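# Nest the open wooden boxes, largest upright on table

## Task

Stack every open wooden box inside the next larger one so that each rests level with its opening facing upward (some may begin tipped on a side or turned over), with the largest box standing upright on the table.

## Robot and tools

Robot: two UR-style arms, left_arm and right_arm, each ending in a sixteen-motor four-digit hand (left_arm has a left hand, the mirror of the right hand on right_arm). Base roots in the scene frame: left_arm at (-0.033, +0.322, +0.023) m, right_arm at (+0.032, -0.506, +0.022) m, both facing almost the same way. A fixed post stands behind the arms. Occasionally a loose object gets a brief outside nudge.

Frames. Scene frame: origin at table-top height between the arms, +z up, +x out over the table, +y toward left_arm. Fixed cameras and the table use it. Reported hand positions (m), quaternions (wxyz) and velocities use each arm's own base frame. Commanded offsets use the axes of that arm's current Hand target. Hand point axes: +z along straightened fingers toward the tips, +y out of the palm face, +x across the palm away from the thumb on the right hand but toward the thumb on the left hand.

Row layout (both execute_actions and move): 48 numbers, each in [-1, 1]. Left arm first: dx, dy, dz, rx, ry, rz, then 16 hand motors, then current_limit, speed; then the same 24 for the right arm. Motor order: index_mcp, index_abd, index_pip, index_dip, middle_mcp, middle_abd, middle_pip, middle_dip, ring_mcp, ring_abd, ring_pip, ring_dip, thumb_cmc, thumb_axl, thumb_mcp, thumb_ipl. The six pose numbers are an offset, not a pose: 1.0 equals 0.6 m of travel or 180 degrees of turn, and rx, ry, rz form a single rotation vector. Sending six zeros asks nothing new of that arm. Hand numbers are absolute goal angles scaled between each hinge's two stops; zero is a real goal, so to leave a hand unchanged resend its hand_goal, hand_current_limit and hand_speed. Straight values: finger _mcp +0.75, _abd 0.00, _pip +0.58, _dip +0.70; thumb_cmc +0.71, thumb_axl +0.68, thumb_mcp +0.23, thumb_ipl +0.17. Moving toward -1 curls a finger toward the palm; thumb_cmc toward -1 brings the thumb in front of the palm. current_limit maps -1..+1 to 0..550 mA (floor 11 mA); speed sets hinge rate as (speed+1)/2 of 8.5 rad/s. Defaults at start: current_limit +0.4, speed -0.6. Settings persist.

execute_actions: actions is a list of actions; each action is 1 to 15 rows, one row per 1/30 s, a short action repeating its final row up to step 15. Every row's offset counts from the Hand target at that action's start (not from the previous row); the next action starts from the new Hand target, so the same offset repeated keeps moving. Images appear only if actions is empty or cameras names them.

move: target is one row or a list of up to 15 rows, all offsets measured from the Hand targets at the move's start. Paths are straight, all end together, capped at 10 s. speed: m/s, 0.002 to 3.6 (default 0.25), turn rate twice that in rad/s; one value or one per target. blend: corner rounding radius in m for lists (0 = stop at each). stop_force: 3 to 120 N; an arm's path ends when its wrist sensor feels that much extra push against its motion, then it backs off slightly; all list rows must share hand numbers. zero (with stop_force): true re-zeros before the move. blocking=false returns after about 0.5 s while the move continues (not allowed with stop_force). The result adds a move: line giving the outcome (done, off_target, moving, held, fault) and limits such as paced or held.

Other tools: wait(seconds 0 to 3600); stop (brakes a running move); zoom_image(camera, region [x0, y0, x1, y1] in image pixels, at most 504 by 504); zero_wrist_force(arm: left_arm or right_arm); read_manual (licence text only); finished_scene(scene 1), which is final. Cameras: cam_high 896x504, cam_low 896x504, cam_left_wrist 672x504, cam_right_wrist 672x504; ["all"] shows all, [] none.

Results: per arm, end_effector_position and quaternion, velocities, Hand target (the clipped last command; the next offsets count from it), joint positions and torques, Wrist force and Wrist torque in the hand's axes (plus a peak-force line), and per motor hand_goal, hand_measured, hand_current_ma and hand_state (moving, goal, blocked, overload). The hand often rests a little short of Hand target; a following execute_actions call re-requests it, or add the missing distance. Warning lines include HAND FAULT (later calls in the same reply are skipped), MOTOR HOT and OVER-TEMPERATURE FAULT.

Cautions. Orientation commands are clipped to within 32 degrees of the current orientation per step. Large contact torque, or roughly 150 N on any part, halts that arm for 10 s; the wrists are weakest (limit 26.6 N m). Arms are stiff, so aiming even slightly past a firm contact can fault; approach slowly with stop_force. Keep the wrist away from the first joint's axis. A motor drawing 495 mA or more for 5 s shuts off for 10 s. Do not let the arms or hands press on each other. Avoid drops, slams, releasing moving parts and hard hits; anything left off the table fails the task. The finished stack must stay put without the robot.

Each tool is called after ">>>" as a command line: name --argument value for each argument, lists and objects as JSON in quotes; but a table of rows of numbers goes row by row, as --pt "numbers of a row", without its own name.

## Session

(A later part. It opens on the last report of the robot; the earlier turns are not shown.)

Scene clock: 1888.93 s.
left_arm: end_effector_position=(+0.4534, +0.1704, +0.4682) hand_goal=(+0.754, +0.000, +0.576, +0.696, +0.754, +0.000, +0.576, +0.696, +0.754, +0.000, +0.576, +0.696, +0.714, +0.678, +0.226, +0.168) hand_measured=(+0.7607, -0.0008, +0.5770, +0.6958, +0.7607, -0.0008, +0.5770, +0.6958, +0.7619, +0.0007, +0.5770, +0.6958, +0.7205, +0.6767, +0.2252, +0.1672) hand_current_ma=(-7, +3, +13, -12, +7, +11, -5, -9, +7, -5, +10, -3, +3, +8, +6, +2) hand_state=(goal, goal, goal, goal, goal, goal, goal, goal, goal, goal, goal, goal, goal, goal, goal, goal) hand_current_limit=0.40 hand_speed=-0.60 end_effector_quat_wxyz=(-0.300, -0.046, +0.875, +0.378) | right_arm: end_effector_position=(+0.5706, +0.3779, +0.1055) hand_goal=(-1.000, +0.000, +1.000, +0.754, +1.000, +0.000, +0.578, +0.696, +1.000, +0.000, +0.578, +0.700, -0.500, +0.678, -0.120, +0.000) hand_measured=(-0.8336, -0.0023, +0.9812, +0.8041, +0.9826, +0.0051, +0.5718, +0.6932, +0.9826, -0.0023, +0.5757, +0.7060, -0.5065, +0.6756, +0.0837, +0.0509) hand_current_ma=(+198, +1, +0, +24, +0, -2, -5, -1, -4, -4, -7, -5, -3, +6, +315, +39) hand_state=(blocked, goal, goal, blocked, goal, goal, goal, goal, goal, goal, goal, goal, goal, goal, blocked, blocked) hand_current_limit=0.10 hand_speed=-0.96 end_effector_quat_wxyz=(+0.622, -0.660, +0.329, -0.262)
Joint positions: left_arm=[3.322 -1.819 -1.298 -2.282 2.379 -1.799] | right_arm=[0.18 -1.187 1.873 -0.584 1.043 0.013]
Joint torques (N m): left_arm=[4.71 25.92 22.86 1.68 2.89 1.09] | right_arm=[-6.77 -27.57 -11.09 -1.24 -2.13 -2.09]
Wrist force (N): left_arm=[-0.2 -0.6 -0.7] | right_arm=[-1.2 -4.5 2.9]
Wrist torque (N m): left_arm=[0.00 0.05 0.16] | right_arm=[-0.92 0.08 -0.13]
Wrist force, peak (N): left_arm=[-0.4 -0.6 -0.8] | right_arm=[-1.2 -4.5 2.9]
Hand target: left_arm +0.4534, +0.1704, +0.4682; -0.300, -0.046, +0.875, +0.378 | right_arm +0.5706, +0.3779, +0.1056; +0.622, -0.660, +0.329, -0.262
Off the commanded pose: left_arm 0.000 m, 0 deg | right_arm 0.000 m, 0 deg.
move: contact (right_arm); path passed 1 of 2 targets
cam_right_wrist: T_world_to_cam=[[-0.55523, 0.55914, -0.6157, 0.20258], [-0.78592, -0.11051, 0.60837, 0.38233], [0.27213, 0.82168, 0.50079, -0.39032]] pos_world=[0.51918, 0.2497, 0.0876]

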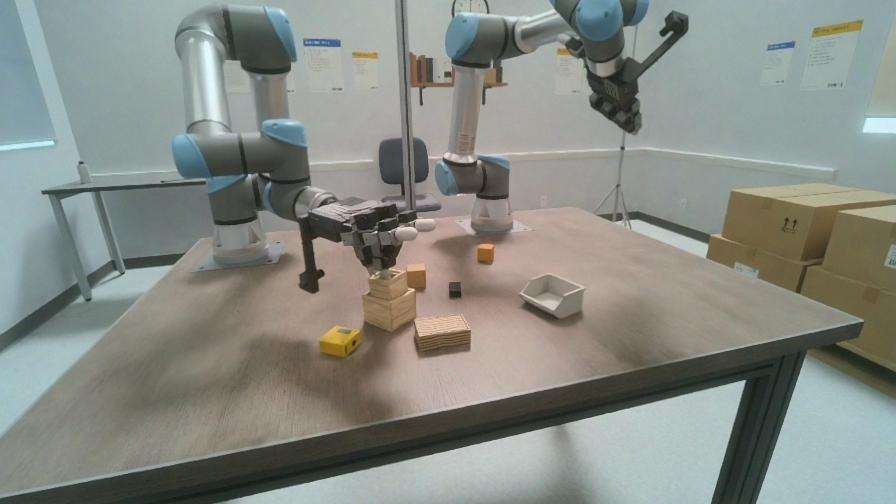

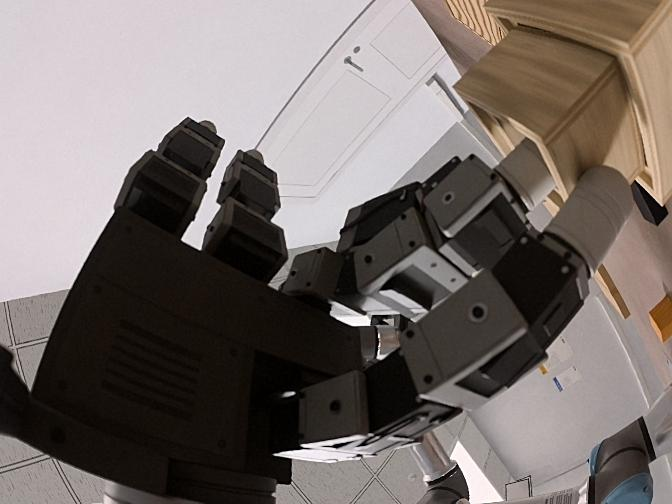

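>>> move --pt "0 0 0 0 0 0 0.754 0 0.576 0.696 0.754 0 0.576 0.696 0.754 0 0.576 0.696 0.714 0.678 0.226 0.168 0.4 -0.6 -0.000063 -0.000993 -0.000088 0 0 0 -1.0 0 1.0 0.754 1 0 0.577 0.696 1 0 0.577 0.7 -0.5 0.678 -0.12 0.0 0.1 -0.96" --pt "0 0 0 0 0 0 0.754 0 0.576 0.696 0.754 0 0.576 0.696 0.754 0 0.576 0.696 0.714 0.678 0.226 0.168 0.4 -0.6 0.001538 -0.000943 -0.001815 0 0 0 -1.0 0 1.0 0.754 1 0 0.577 0.696 1 0 0.577 0.7 -0.5 0.678 -0.12 0.0 0.1 -0.96" --speed 0.008 --cameras '["cam_low","cam_right_wrist"]'

>>> zoom_image --camera "cam_right_wrist" --region '[602, 0, 672, 70]'

>>> zoom_image --camera "cam_right_wrist" --region '[602, 120, 672, 190]'

>>> zoom_image --camera "cam_right_wrist" --region '[490, 0, 560, 70]'

>>> zoom_image --camera "cam_low" --region '[360, 265, 420, 325]'

Scene clock: 1899.23 s.
left_arm: end_effector_position=(+0.4534, +0.1704, +0.4682) hand_goal=(+0.754, +0.000, +0.576, +0.696, +0.754, +0.000, +0.576, +0.696, +0.754, +0.000, +0.576, +0.696, +0.714, +0.678, +0.226, +0.168) hand_measured=(+0.7607, -0.0008, +0.5770, +0.6958, +0.7607, +0.0007, +0.5770, +0.6958, +0.7619, +0.0007, +0.5770, +0.6958, +0.7217, +0.6777, +0.2252, +0.1681) hand_current_ma=(-7, +4, +11, -5, -2, +11, +10, -9, +0, -11, +13, -7, +13, -12, +7, -1) hand_state=(goal, goal, goal, goal, goal, goal, goal, goal, goal, goal, goal, goal, goal, goal, goal, goal) hand_current_limit=0.40 hand_speed=-0.60 end_effector_quat_wxyz=(-0.300, -0.046, +0.875, +0.378) | right_arm: end_effector_position=(+0.5705, +0.3767, +0.1061) hand_goal=(-1.000, +0.000, +1.000, +0.754, +1.000, +0.000, +0.578, +0.696, +1.000, +0.000, +0.578, +0.700, -0.500, +0.678, -0.120, +0.000) hand_measured=(-0.8312, -0.0023, +0.9812, +0.8041, +0.9826, +0.0051, +0.5718, +0.6932, +0.9826, -0.0023, +0.5757, +0.7060, -0.5052, +0.6756, +0.0827, +0.0500) hand_current_ma=(+198, +14, +6, +20, -1, +3, +3, -9, +3, +0, -2, +3, +0, +6, +306, +55) hand_state=(blocked, goal, goal, blocked, goal, goal, goal, goal, goal, goal, goal, goal, goal, goal, blocked, blocked) hand_current_limit=0.10 hand_speed=-0.96 end_effector_quat_wxyz=(+0.622, -0.660, +0.329, -0.262)
Joint positions: left_arm=[3.322 -1.819 -1.298 -2.282 2.379 -1.799] | right_arm=[0.178 -1.189 1.874 -0.583 1.04 0.012]
Joint torques (N m): left_arm=[5.04 26.14 22.39 1.83 2.82 1.24] | right_arm=[-9.57 -45.45 -8.33 -1.51 -2.29 -1.83]
Wrist force (N): left_arm=[-0.4 -0.6 -0.5] | right_arm=[-1.5 -0.5 4.5]
Wrist torque (N m): left_arm=[-0.02 0.08 0.14] | right_arm=[-0.59 0.09 -0.10]
Wrist force, peak (N): left_arm=[-0.6 -0.6 -0.8] | right_arm=[-1.1 -4.4 3.1]
Hand target: left_arm +0.4534, +0.1704, +0.4682; -0.300, -0.046, +0.875, +0.378 | right_arm +0.5705, +0.3765, +0.1062; +0.622, -0.660, +0.329, -0.262
Off the commanded pose: left_arm 0.000 m, 0 deg | right_arm 0.000 m, 0 deg.
move: done
cam_right_wrist: T_world_to_cam=[[-0.55523, 0.55914, -0.6157, 0.20357], [-0.78592, -0.11051, 0.60837, 0.38161], [0.27213, 0.82168, 0.50079, -0.38963]] pos_world=[0.51898, 0.2485, 0.0883]

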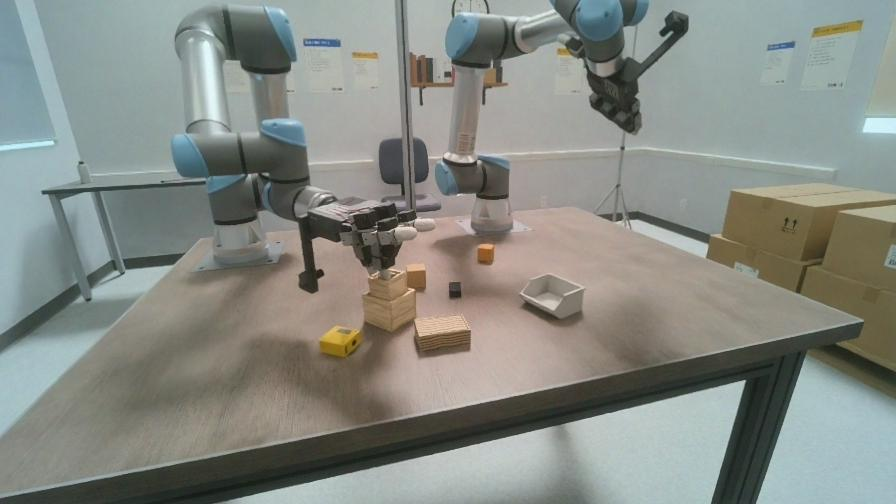

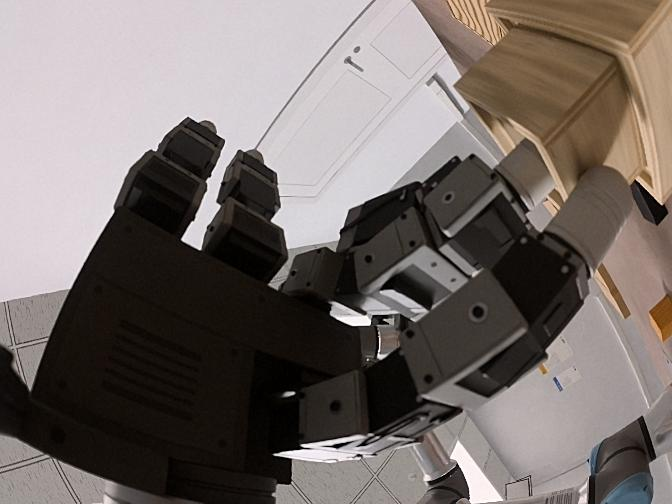

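Scaled by 7.200 from the camera's image (finer frame: 960x720).

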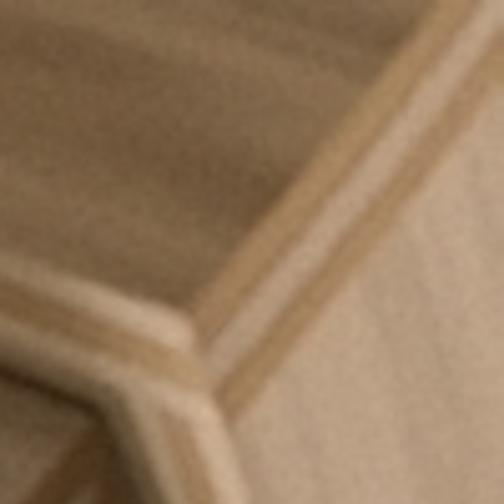

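Scaled by 7.200 from the camera's image (finer frame: 960x720).

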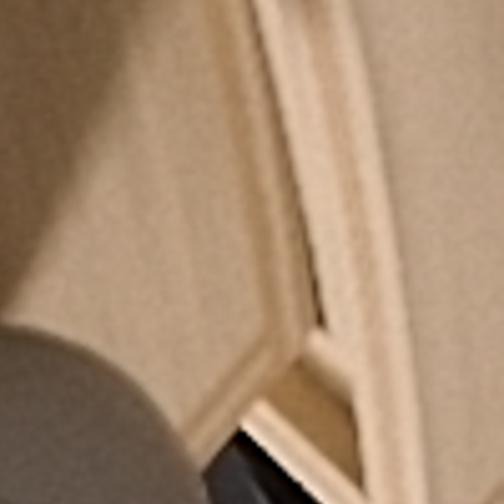

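Scaled by 7.200 from the camera's image (finer frame: 960x720).

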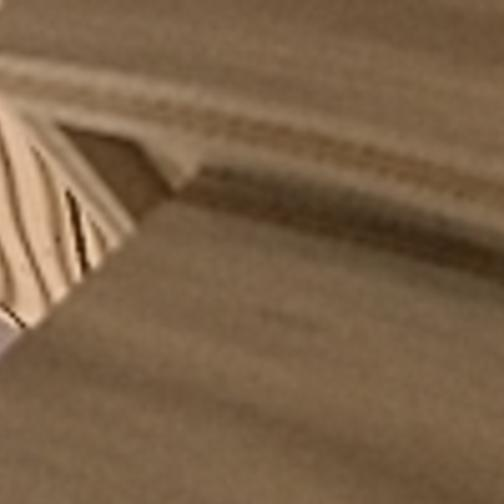

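Scaled by 8.400 from the camera's image (finer frame: 1280x720).

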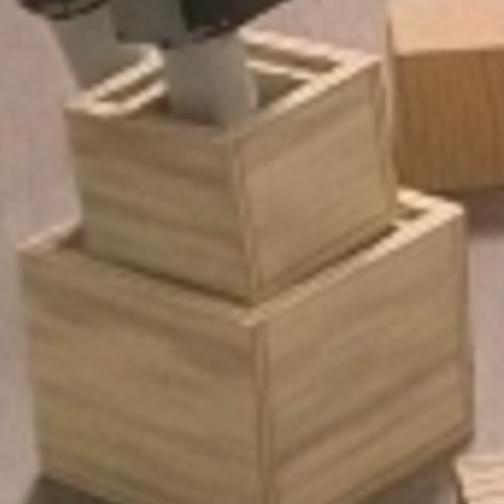

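>>> move --target '[0,0,0,0,0,0,0.754,0,0.576,0.696,0.754,0,0.576,0.696,0.754,0,0.576,0.696,0.714,0.678,0.226,0.168,0.4,-0.6,0.00095,0.00006,-0.00137,0,0,0,-1.0,0,1.0,0.754,1,0,0.577,0.696,1,0,0.577,0.7,-0.5,0.678,-0.12,0.0,0.1,-0.96]' --speed 0.008 --stop_force 3 --cameras '["cam_low","cam_right_wrist"]'

>>> zoom_image --camera "cam_right_wrist" --region '[602, 0, 672, 70]'

>>> zoom_image --camera "cam_right_wrist" --region '[602, 120, 672, 190]'

>>> zoom_image --camera "cam_right_wrist" --region '[490, 0, 560, 70]'

>>> zoom_image --camera "cam_low" --region '[360, 265, 420, 325]'

Scene clock: 1908.13 s.
left_arm: end_effector_position=(+0.4534, +0.1704, +0.4682) hand_goal=(+0.754, +0.000, +0.576, +0.696, +0.754, +0.000, +0.576, +0.696, +0.754, +0.000, +0.576, +0.696, +0.714, +0.678, +0.226, +0.168) hand_measured=(+0.7619, +0.0007, +0.5770, +0.6958, +0.7607, +0.0007, +0.5770, +0.6958, +0.7619, -0.0008, +0.5770, +0.6958, +0.7217, +0.6777, +0.2252, +0.1681) hand_current_ma=(-13, -2, +7, -4, +7, +8, +11, -19, +4, -12, +2, -19, +8, -13, -5, -2) hand_state=(goal, goal, goal, goal, goal, goal, goal, goal, goal, goal, goal, goal, goal, goal, goal, goal) hand_current_limit=0.40 hand_speed=-0.60 end_effector_quat_wxyz=(-0.300, -0.046, +0.875, +0.378) | right_arm: end_effector_position=(+0.5702, +0.3755, +0.1062) hand_goal=(-1.000, +0.000, +1.000, +0.754, +1.000, +0.000, +0.578, +0.696, +1.000, +0.000, +0.578, +0.700, -0.500, +0.678, -0.120, +0.000) hand_measured=(-0.8324, -0.0023, +0.9812, +0.8041, +0.9838, +0.0051, +0.5718, +0.6932, +0.9826, -0.0023, +0.5744, +0.7073, -0.5065, +0.6756, +0.0837, +0.0500) hand_current_ma=(+192, +11, +11, +17, +5, -4, +7, -4, +4, -3, -9, +3, -12, -8, +304, +51) hand_state=(blocked, goal, goal, blocked, goal, goal, goal, goal, goal, goal, goal, goal, goal, goal, blocked, blocked) hand_current_limit=0.10 hand_speed=-0.96 end_effector_quat_wxyz=(+0.622, -0.660, +0.329, -0.262)
Joint positions: left_arm=[3.322 -1.819 -1.298 -2.282 2.379 -1.799] | right_arm=[0.175 -1.191 1.877 -0.583 1.038 0.012]
Joint torques (N m): left_arm=[3.96 25.66 22.58 1.9 2.68 1.08] | right_arm=[-9.18 -44.11 -9.36 -2.72 -2.33 -1.95]
Wrist force (N): left_arm=[0.0 -0.6 -0.5] | right_arm=[-1.8 -0.9 4.4]
Wrist torque (N m): left_arm=[-0.02 0.04 0.18] | right_arm=[-0.62 0.13 -0.09]
Wrist force, peak (N): left_arm=[-0.4 -0.7 -0.8] | right_arm=[-1.7 -1.2 4.8]
Hand target: left_arm +0.4534, +0.1704, +0.4682; -0.300, -0.046, +0.875, +0.378 | right_arm +0.5702, +0.3755, +0.1062; +0.622, -0.660, +0.329, -0.262
Off the commanded pose: left_arm 0.000 m, 0 deg | right_arm 0.000 m, 0 deg.
move: done
cam_right_wrist: T_world_to_cam=[[-0.55518, 0.55915, -0.61573, 0.20405], [-0.78595, -0.11047, 0.60834, 0.38126], [0.27213, 0.82168, 0.50079, -0.38857]] pos_world=[0.51867, 0.2473, 0.0883]

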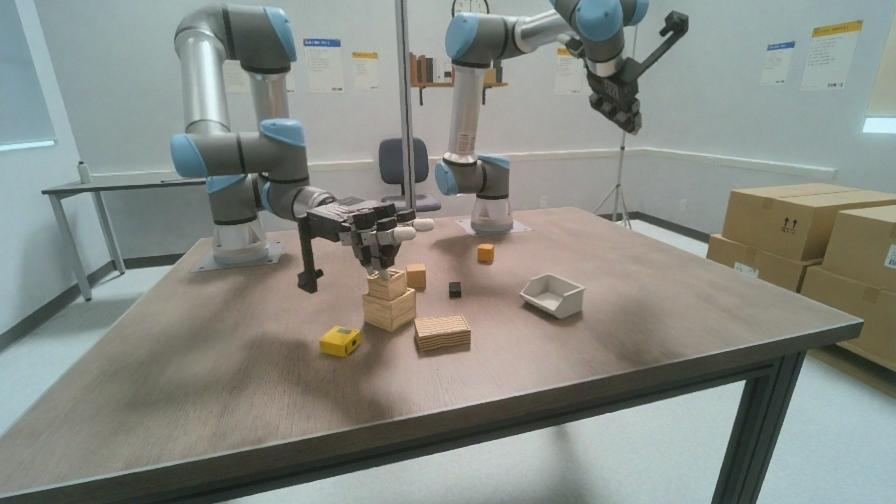

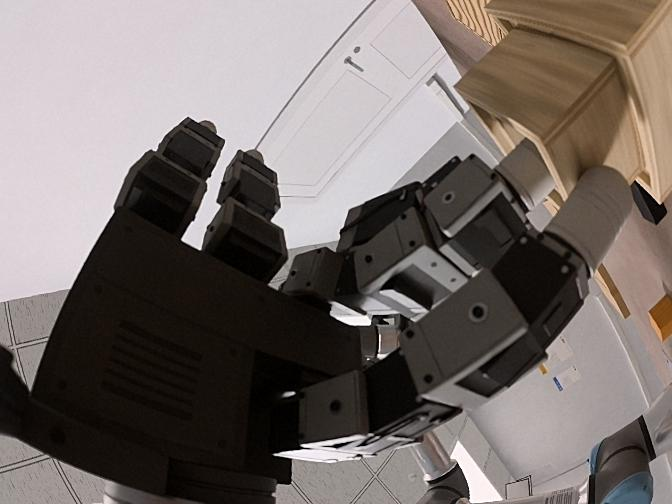

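Scaled by 7.200 from the camera's image (finer frame: 960x720).

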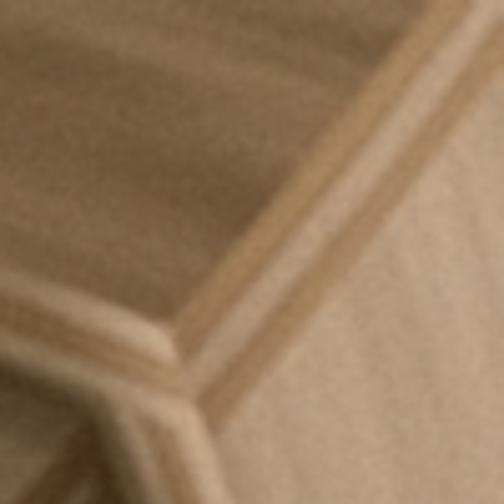

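Scaled by 7.200 from the camera's image (finer frame: 960x720).

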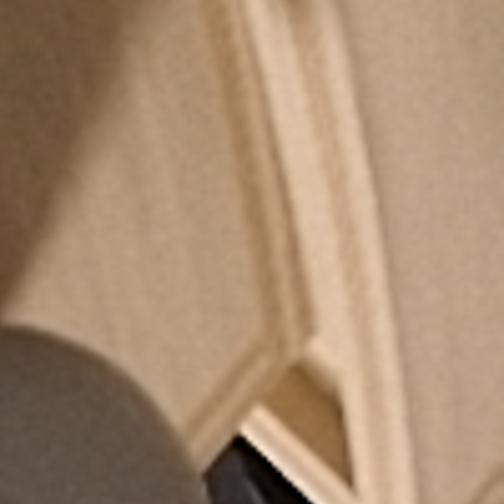

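Scaled by 7.200 from the camera's image (finer frame: 960x720).

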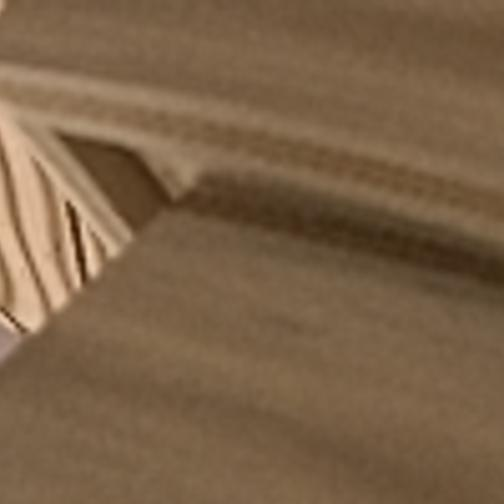

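Scaled by 8.400 from the camera's image (finer frame: 1280x720).

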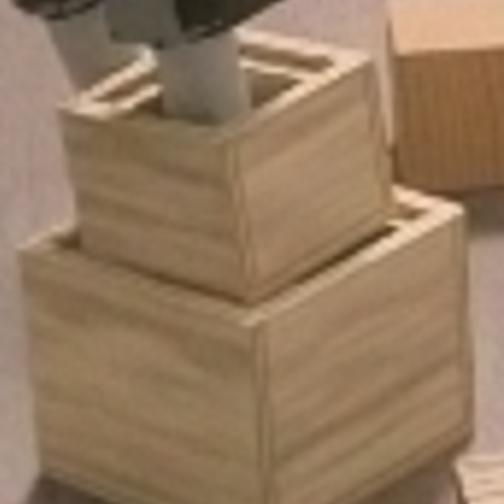

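>>> move --target '[0,0,0,0,0,0,0.754,0,0.576,0.696,0.754,0,0.576,0.696,0.754,0,0.576,0.696,0.714,0.678,0.226,0.168,0.4,-0.6,-0.00314,0.002336,0.003437,-0.007781,0.001206,-0.007977,-1.0,0,1.0,0.754,1,0,0.577,0.696,1,0,0.577,0.7,-0.5,0.678,-0.12,0.0,0.1,-0.96]' --speed 0.01 --stop_force 4 --cameras '["cam_low","cam_right_wrist"]'

>>> zoom_image --camera "cam_right_wrist" --region '[472, 0, 672, 200]'

>>> zoom_image --camera "cam_low" --region '[360, 265, 420, 325]'

Scene clock: 1921.33 s.
left_arm: end_effector_position=(+0.4534, +0.1704, +0.4682) hand_goal=(+0.754, +0.000, +0.576, +0.696, +0.754, +0.000, +0.576, +0.696, +0.754, +0.000, +0.576, +0.696, +0.714, +0.678, +0.226, +0.168) hand_measured=(+0.7619, +0.0007, +0.5770, +0.6958, +0.7607, +0.0007, +0.5770, +0.6958, +0.7619, -0.0008, +0.5770, +0.6958, +0.7205, +0.6777, +0.2242, +0.1672) hand_current_ma=(-6, +3, +8, -5, +4, +3, +12, +4, +10, -7, +6, -7, +8, -6, -7, +7) hand_state=(goal, goal, goal, goal, goal, goal, goal, goal, goal, goal, goal, goal, goal, goal, goal, goal) hand_current_limit=0.40 hand_speed=-0.60 end_effector_quat_wxyz=(-0.300, -0.046, +0.875, +0.378) | right_arm: end_effector_position=(+0.5704, +0.3783, +0.1047) hand_goal=(-1.000, +0.000, +1.000, +0.754, +1.000, +0.000, +0.578, +0.696, +1.000, +0.000, +0.578, +0.700, -0.500, +0.678, -0.120, +0.000) hand_measured=(-0.8312, -0.0023, +0.9812, +0.8041, +0.9838, +0.0051, +0.5718, +0.6932, +0.9838, -0.0023, +0.5757, +0.7060, -0.5065, +0.6756, +0.0827, +0.0500) hand_current_ma=(+192, +12, -9, +26, +4, +1, +11, -13, -3, -6, -11, -5, -12, +0, +298, +48) hand_state=(blocked, goal, goal, blocked, goal, goal, goal, goal, goal, goal, goal, goal, goal, goal, blocked, blocked) hand_current_limit=0.10 hand_speed=-0.96 end_effector_quat_wxyz=(-0.610, +0.671, -0.325, +0.267)
Joint positions: left_arm=[3.322 -1.819 -1.298 -2.282 2.379 -1.799] | right_arm=[0.189 -1.185 1.855 -0.539 1.056 -0.025]
Joint torques (N m): left_arm=[4.8 26.55 22.65 1.83 2.74 1.21] | right_arm=[8.85 -19.98 -28.57 0.6 2.08 -2.07]
Wrist force (N): left_arm=[0.0 -0.5 -0.7] | right_arm=[-1.7 -0.7 4.0]
Wrist torque (N m): left_arm=[0.02 0.02 0.17] | right_arm=[-0.58 0.13 -0.02]
Wrist force, peak (N): left_arm=[-0.5 -0.6 -0.8] | right_arm=[-1.8 -1.2 5.1]
Hand target: left_arm +0.4534, +0.1704, +0.4682; -0.300, -0.046, +0.875, +0.378 | right_arm +0.5704, +0.3783, +0.1047; -0.610, +0.671, -0.325, +0.267
Off the commanded pose: left_arm 0.000 m, 0 deg | right_arm 0.000 m, 0 deg.
move: done
cam_right_wrist: T_world_to_cam=[[-0.55662, 0.53718, -0.63373, 0.21277], [-0.78458, -0.08909, 0.6136, 0.37319], [0.27315, 0.83875, 0.47104, -0.39411]] pos_world=[0.51888, 0.24951, 0.09149]

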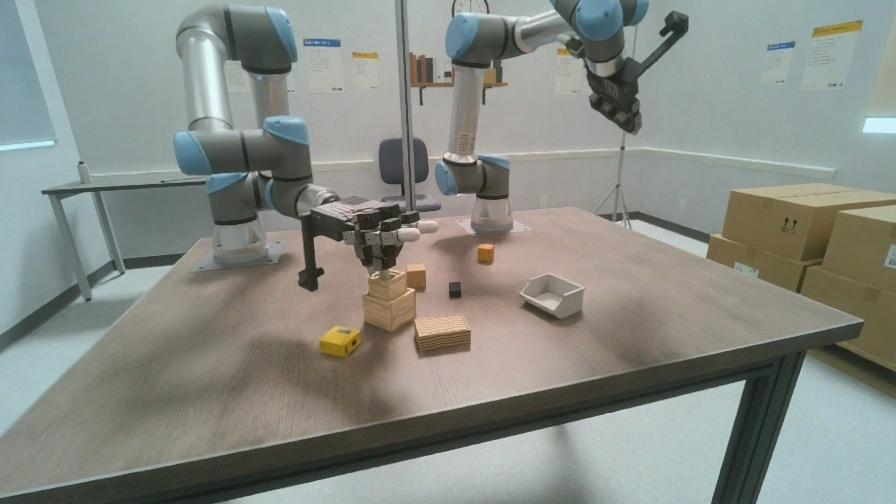

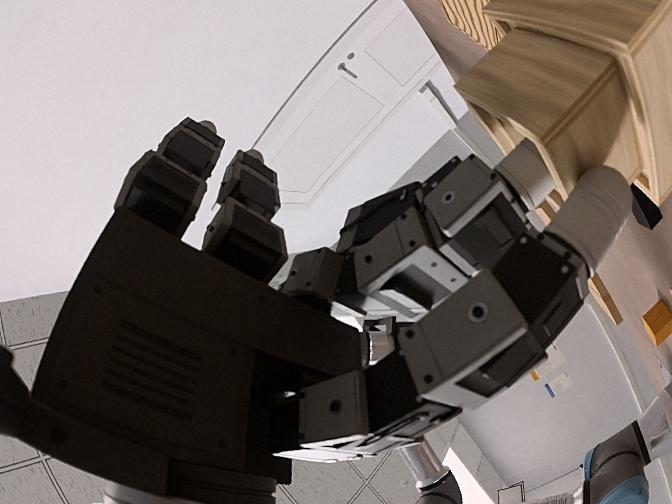

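Scaled by 2.520 from the camera's image (finer frame: 960x720).

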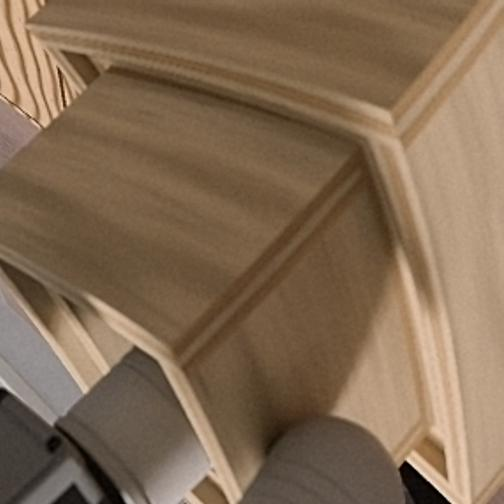

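Scaled by 8.400 from the camera's image (finer frame: 1280x720).

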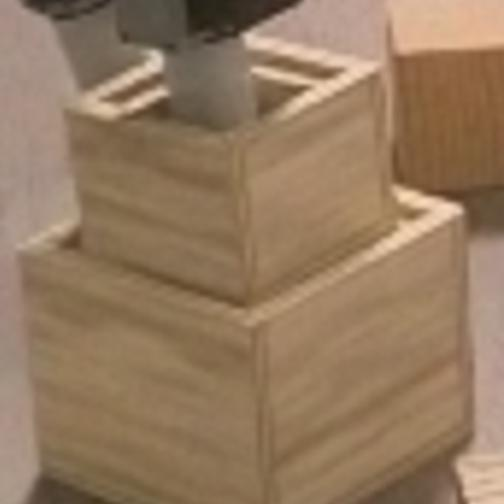

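>>> move --target '[0,0,0,0,0,0,0.754,0,0.576,0.696,0.754,0,0.576,0.696,0.754,0,0.576,0.696,0.714,0.678,0.226,0.168,0.4,-0.6,-0.0033,0.002322,0.0036,-0.007781,0.001205,-0.007976,-1.0,0,1.0,0.754,1,0,0.577,0.696,1,0,0.577,0.7,-0.5,0.678,-0.12,0.0,0.1,-0.96]' --speed 0.01 --stop_force 4 --cameras '["cam_low","cam_high","cam_right_wrist"]'

>>> zoom_image --camera "cam_right_wrist" --region '[472, 0, 672, 200]'

>>> zoom_image --camera "cam_low" --region '[360, 265, 420, 325]'

>>> zoom_image --camera "cam_high" --region '[385, 225, 425, 265]'

>>> zoom_image --camera "cam_right_wrist" --region '[602, 120, 672, 190]'

>>> zoom_image --camera "cam_right_wrist" --region '[490, 0, 560, 70]'

Scene clock: 1933.60 s.
left_arm: end_effector_position=(+0.4534, +0.1704, +0.4682) hand_goal=(+0.754, +0.000, +0.576, +0.696, +0.754, +0.000, +0.576, +0.696, +0.754, +0.000, +0.576, +0.696, +0.714, +0.678, +0.226, +0.168) hand_measured=(+0.7619, -0.0008, +0.5770, +0.6958, +0.7607, +0.0007, +0.5770, +0.6958, +0.7619, +0.0007, +0.5770, +0.6958, +0.7205, +0.6767, +0.2252, +0.1681) hand_current_ma=(-1, -4, -5, -20, +3, +8, +2, -14, -8, -13, +1, -6, +7, -10, -1, -7) hand_state=(goal, goal, goal, goal, goal, goal, goal, goal, goal, goal, goal, goal, goal, goal, goal, goal) hand_current_limit=0.40 hand_speed=-0.60 end_effector_quat_wxyz=(-0.300, -0.046, +0.875, +0.378) | right_arm: end_effector_position=(+0.5706, +0.3811, +0.1031) hand_goal=(-1.000, +0.000, +1.000, +0.754, +1.000, +0.000, +0.578, +0.696, +1.000, +0.000, +0.578, +0.700, -0.500, +0.678, -0.120, +0.000) hand_measured=(-0.8324, -0.0023, +0.9812, +0.8041, +0.9826, +0.0021, +0.5718, +0.6945, +0.9826, -0.0052, +0.5757, +0.7073, -0.5052, +0.6756, +0.0837, +0.0500) hand_current_ma=(+199, -5, +6, +19, +3, -1, +0, -7, +0, -9, -2, +1, -8, +2, +296, +44) hand_state=(blocked, goal, goal, blocked, goal, goal, goal, goal, goal, goal, goal, goal, goal, goal, blocked, blocked) hand_current_limit=0.10 hand_speed=-0.96 end_effector_quat_wxyz=(-0.598, +0.682, -0.321, +0.271)
Joint positions: left_arm=[3.322 -1.819 -1.298 -2.282 2.379 -1.799] | right_arm=[0.204 -1.179 1.832 -0.496 1.075 -0.061]
Joint torques (N m): left_arm=[4.78 25.94 23.62 1.89 2.79 1.24] | right_arm=[9.23 -20.63 -28.85 0.72 2.32 -2.21]
Wrist force (N): left_arm=[-0.1 -0.5 -0.4] | right_arm=[-1.8 -0.6 4.6]
Wrist torque (N m): left_arm=[0.00 0.04 0.17] | right_arm=[-0.62 0.14 -0.01]
Wrist force, peak (N): left_arm=[-0.4 -0.6 -0.9] | right_arm=[-1.9 -0.7 4.7]
Hand target: left_arm +0.4534, +0.1704, +0.4682; -0.300, -0.046, +0.875, +0.378 | right_arm +0.5706, +0.3811, +0.1031; -0.598, +0.682, -0.321, +0.271
Off the commanded pose: left_arm 0.000 m, 0 deg | right_arm 0.000 m, 0 deg.
move: done
cam_right_wrist: T_world_to_cam=[[-0.55812, 0.51457, -0.65093, 0.22164], [-0.78316, -0.06747, 0.61815, 0.36505], [0.27417, 0.85479, 0.44065, -0.39934]] pos_world=[0.51908, 0.25193, 0.09459]
Images, in order (width x height): cam_high 896x504, cam_low 896x504, cam_right_wrist 672x504.

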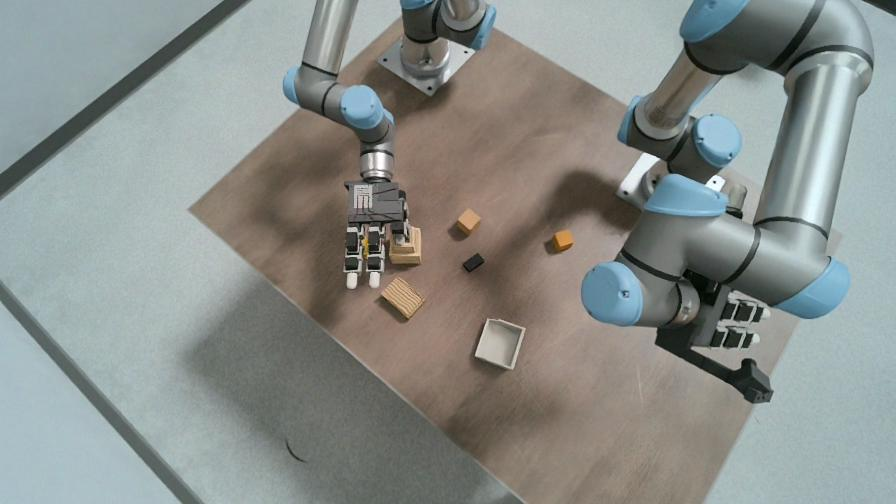

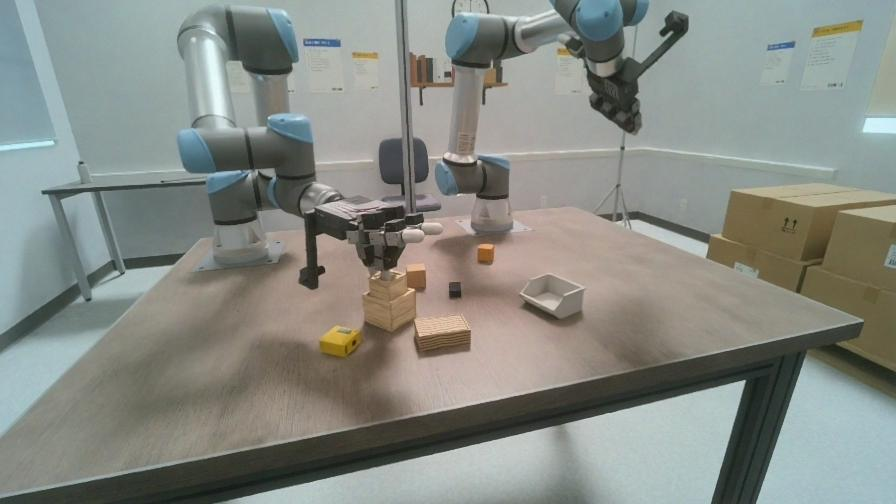

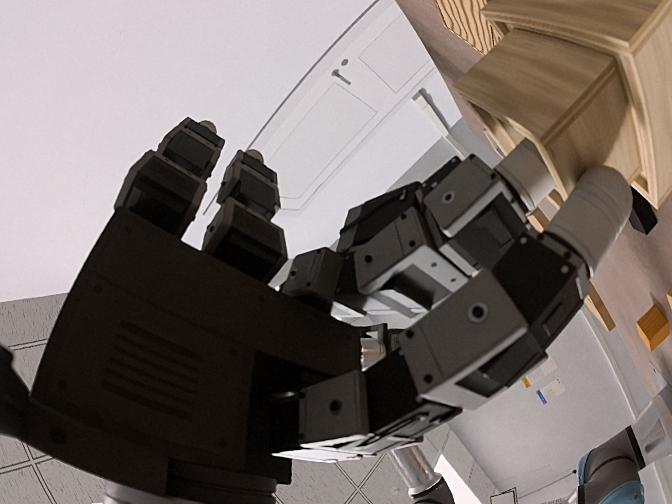

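Scaled by 2.520 from the camera's image (finer frame: 960x720).

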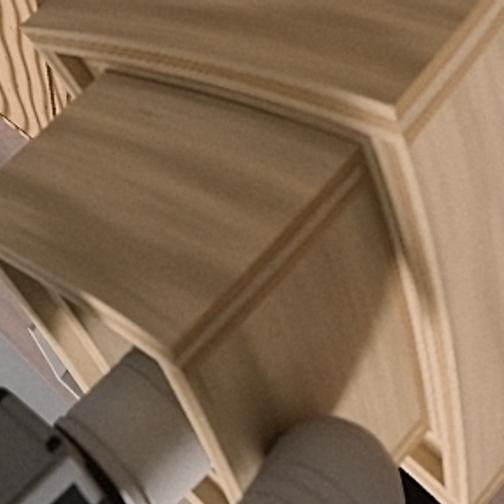

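Scaled by 8.400 from the camera's image (finer frame: 1280x720).

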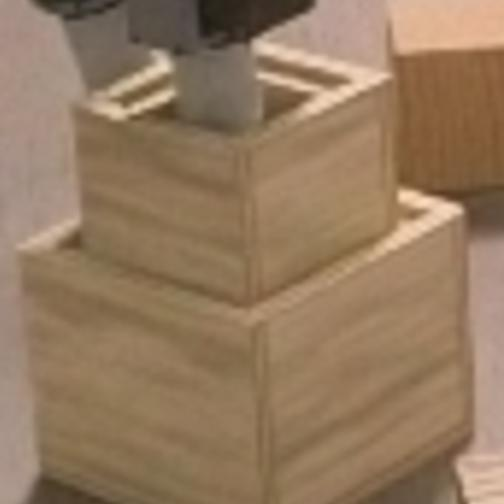

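Scaled by 12.600 from the camera's image (finer frame: 1280x720).

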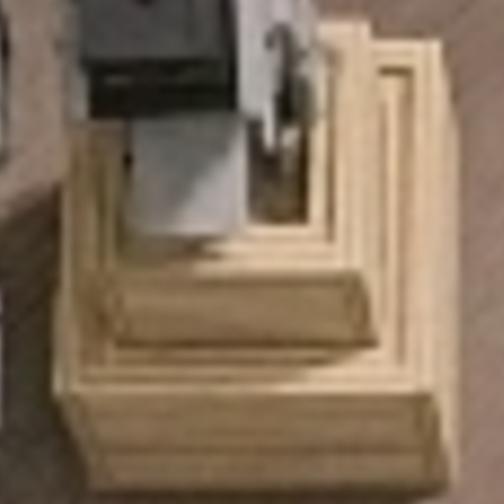

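Scaled by 7.200 from the camera's image (finer frame: 960x720).

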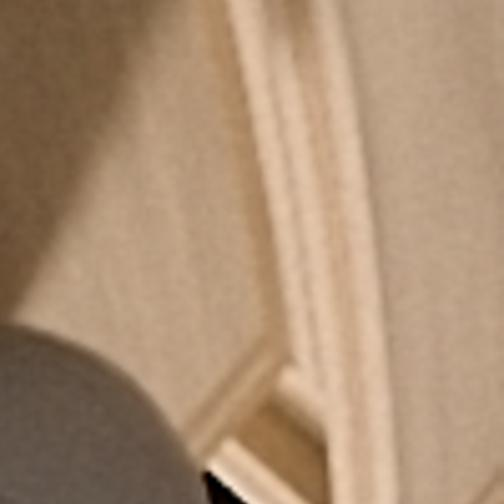

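Scaled by 7.200 from the camera's image (finer frame: 960x720).

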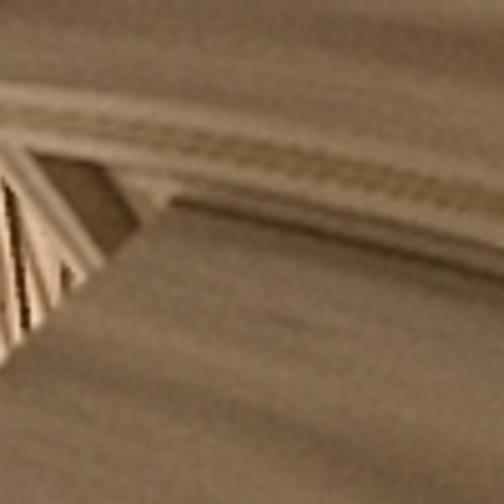

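>>> move --target '[0,0,0,0,0,0,0.754,0,0.576,0.696,0.754,0,0.576,0.696,0.754,0,0.576,0.696,0.714,0.678,0.226,0.168,0.4,-0.6,0.000286,0.019794,0.002726,0,0,0,-1.0,0,1.0,0.754,1,0,0.577,0.696,1,0,0.577,0.7,-0.5,0.678,-0.12,0.0,0.1,-0.96]' --speed 0.01 --stop_force 3 --cameras '["cam_low","cam_high","cam_right_wrist"]'

>>> zoom_image --camera "cam_right_wrist" --region '[472, 0, 672, 200]'

>>> zoom_image --camera "cam_low" --region '[360, 265, 420, 325]'

Scene clock: 1943.17 s.
left_arm: end_effector_position=(+0.4534, +0.1704, +0.4682) hand_goal=(+0.754, +0.000, +0.576, +0.696, +0.754, +0.000, +0.576, +0.696, +0.754, +0.000, +0.576, +0.696, +0.714, +0.678, +0.226, +0.168) hand_measured=(+0.7607, -0.0008, +0.5770, +0.6958, +0.7607, -0.0008, +0.5770, +0.6971, +0.7619, +0.0007, +0.5770, +0.6958, +0.7205, +0.6767, +0.2252, +0.1672) hand_current_ma=(-4, +2, +5, -3, +2, +6, +3, -14, -4, -6, +4, -13, -3, -2, +1, -2) hand_state=(goal, goal, goal, goal, goal, goal, goal, goal, goal, goal, goal, goal, goal, goal, goal, goal) hand_current_limit=0.40 hand_speed=-0.60 end_effector_quat_wxyz=(-0.300, -0.046, +0.875, +0.378) | right_arm: end_effector_position=(+0.5706, +0.3811, +0.0912) hand_goal=(-1.000, +0.000, +1.000, +0.754, +1.000, +0.000, +0.578, +0.696, +1.000, +0.000, +0.578, +0.700, -0.500, +0.678, -0.120, +0.000) hand_measured=(-0.8324, -0.0023, +0.9812, +0.8028, +0.9838, +0.0036, +0.5718, +0.6932, +0.9838, -0.0037, +0.5757, +0.7060, -0.5052, +0.6756, +0.0827, +0.0500) hand_current_ma=(+209, +1, +6, +18, +2, +1, +5, -13, +3, -5, -6, +6, -6, +6, +302, +42) hand_state=(blocked, goal, goal, blocked, goal, goal, goal, goal, goal, goal, goal, goal, goal, goal, blocked, blocked) hand_current_limit=0.10 hand_speed=-0.96 end_effector_quat_wxyz=(-0.598, +0.682, -0.321, +0.271)
Joint positions: left_arm=[3.322 -1.819 -1.298 -2.282 2.379 -1.799] | right_arm=[0.204 -1.161 1.844 -0.526 1.075 -0.061]
Joint torques (N m): left_arm=[4.66 26.48 22.88 1.98 2.86 1.31] | right_arm=[-2.57 -21.58 -8.76 -2.73 -1.16 -0.56]
Wrist force (N): left_arm=[-0.3 -0.5 -0.4] | right_arm=[-1.9 -0.5 4.4]
Wrist torque (N m): left_arm=[-0.02 0.07 0.16] | right_arm=[-0.58 0.15 -0.03]
Wrist force, peak (N): left_arm=[-0.4 -0.6 -0.9] | right_arm=[-1.7 -1.0 4.6]
Hand target: left_arm +0.4534, +0.1704, +0.4682; -0.300, -0.046, +0.875, +0.378 | right_arm +0.5706, +0.3811, +0.0912; -0.598, +0.682, -0.321, +0.271
Off the commanded pose: left_arm 0.000 m, 0 deg | right_arm 0.000 m, 0 deg.
move: done
cam_right_wrist: T_world_to_cam=[[-0.55812, 0.51457, -0.65093, 0.21383], [-0.78316, -0.06747, 0.61815, 0.37247], [0.27417, 0.85479, 0.44065, -0.39405]] pos_world=[0.51908, 0.25193, 0.08259]
Images, in order (width x height): cam_high 896x504, cam_low 896x504, cam_right_wrist 672x504.

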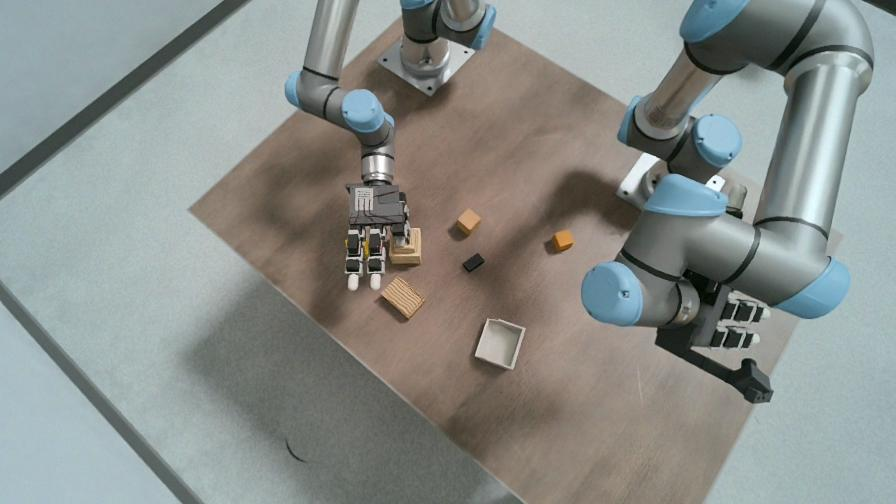

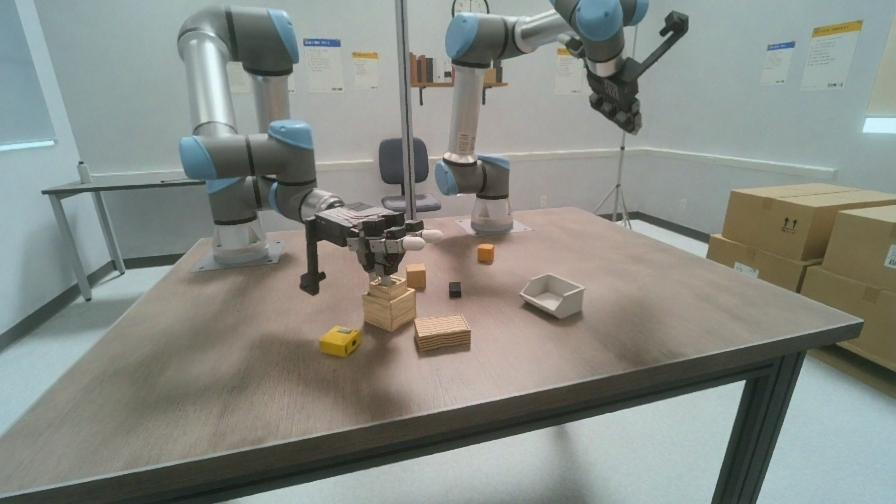

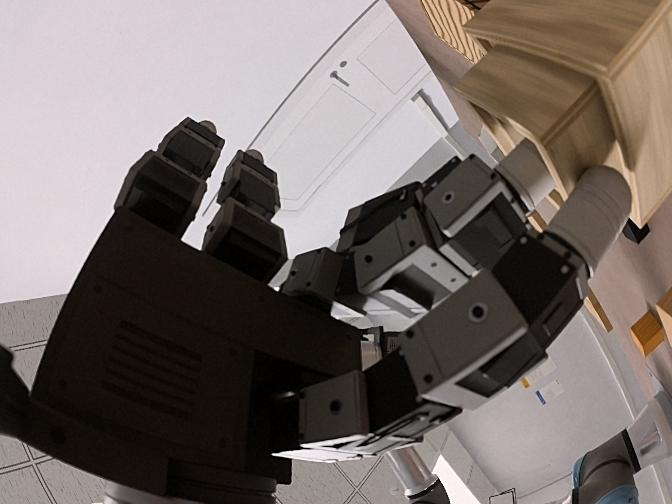

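Scaled by 2.520 from the camera's image (finer frame: 960x720).

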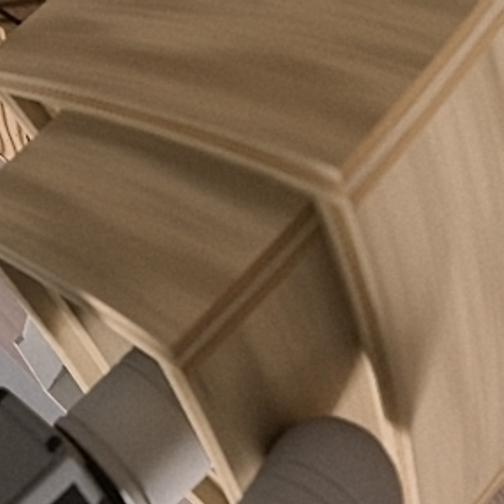

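Scaled by 8.400 from the camera's image (finer frame: 1280x720).

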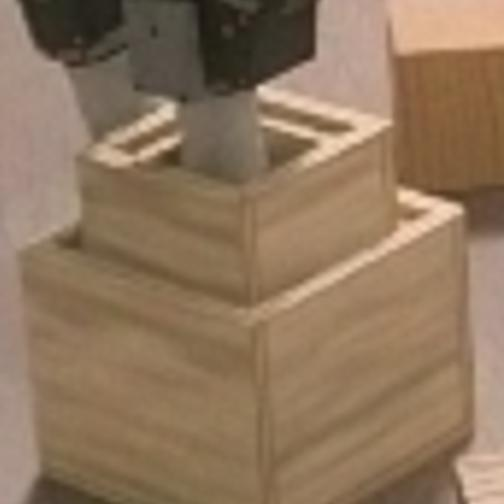

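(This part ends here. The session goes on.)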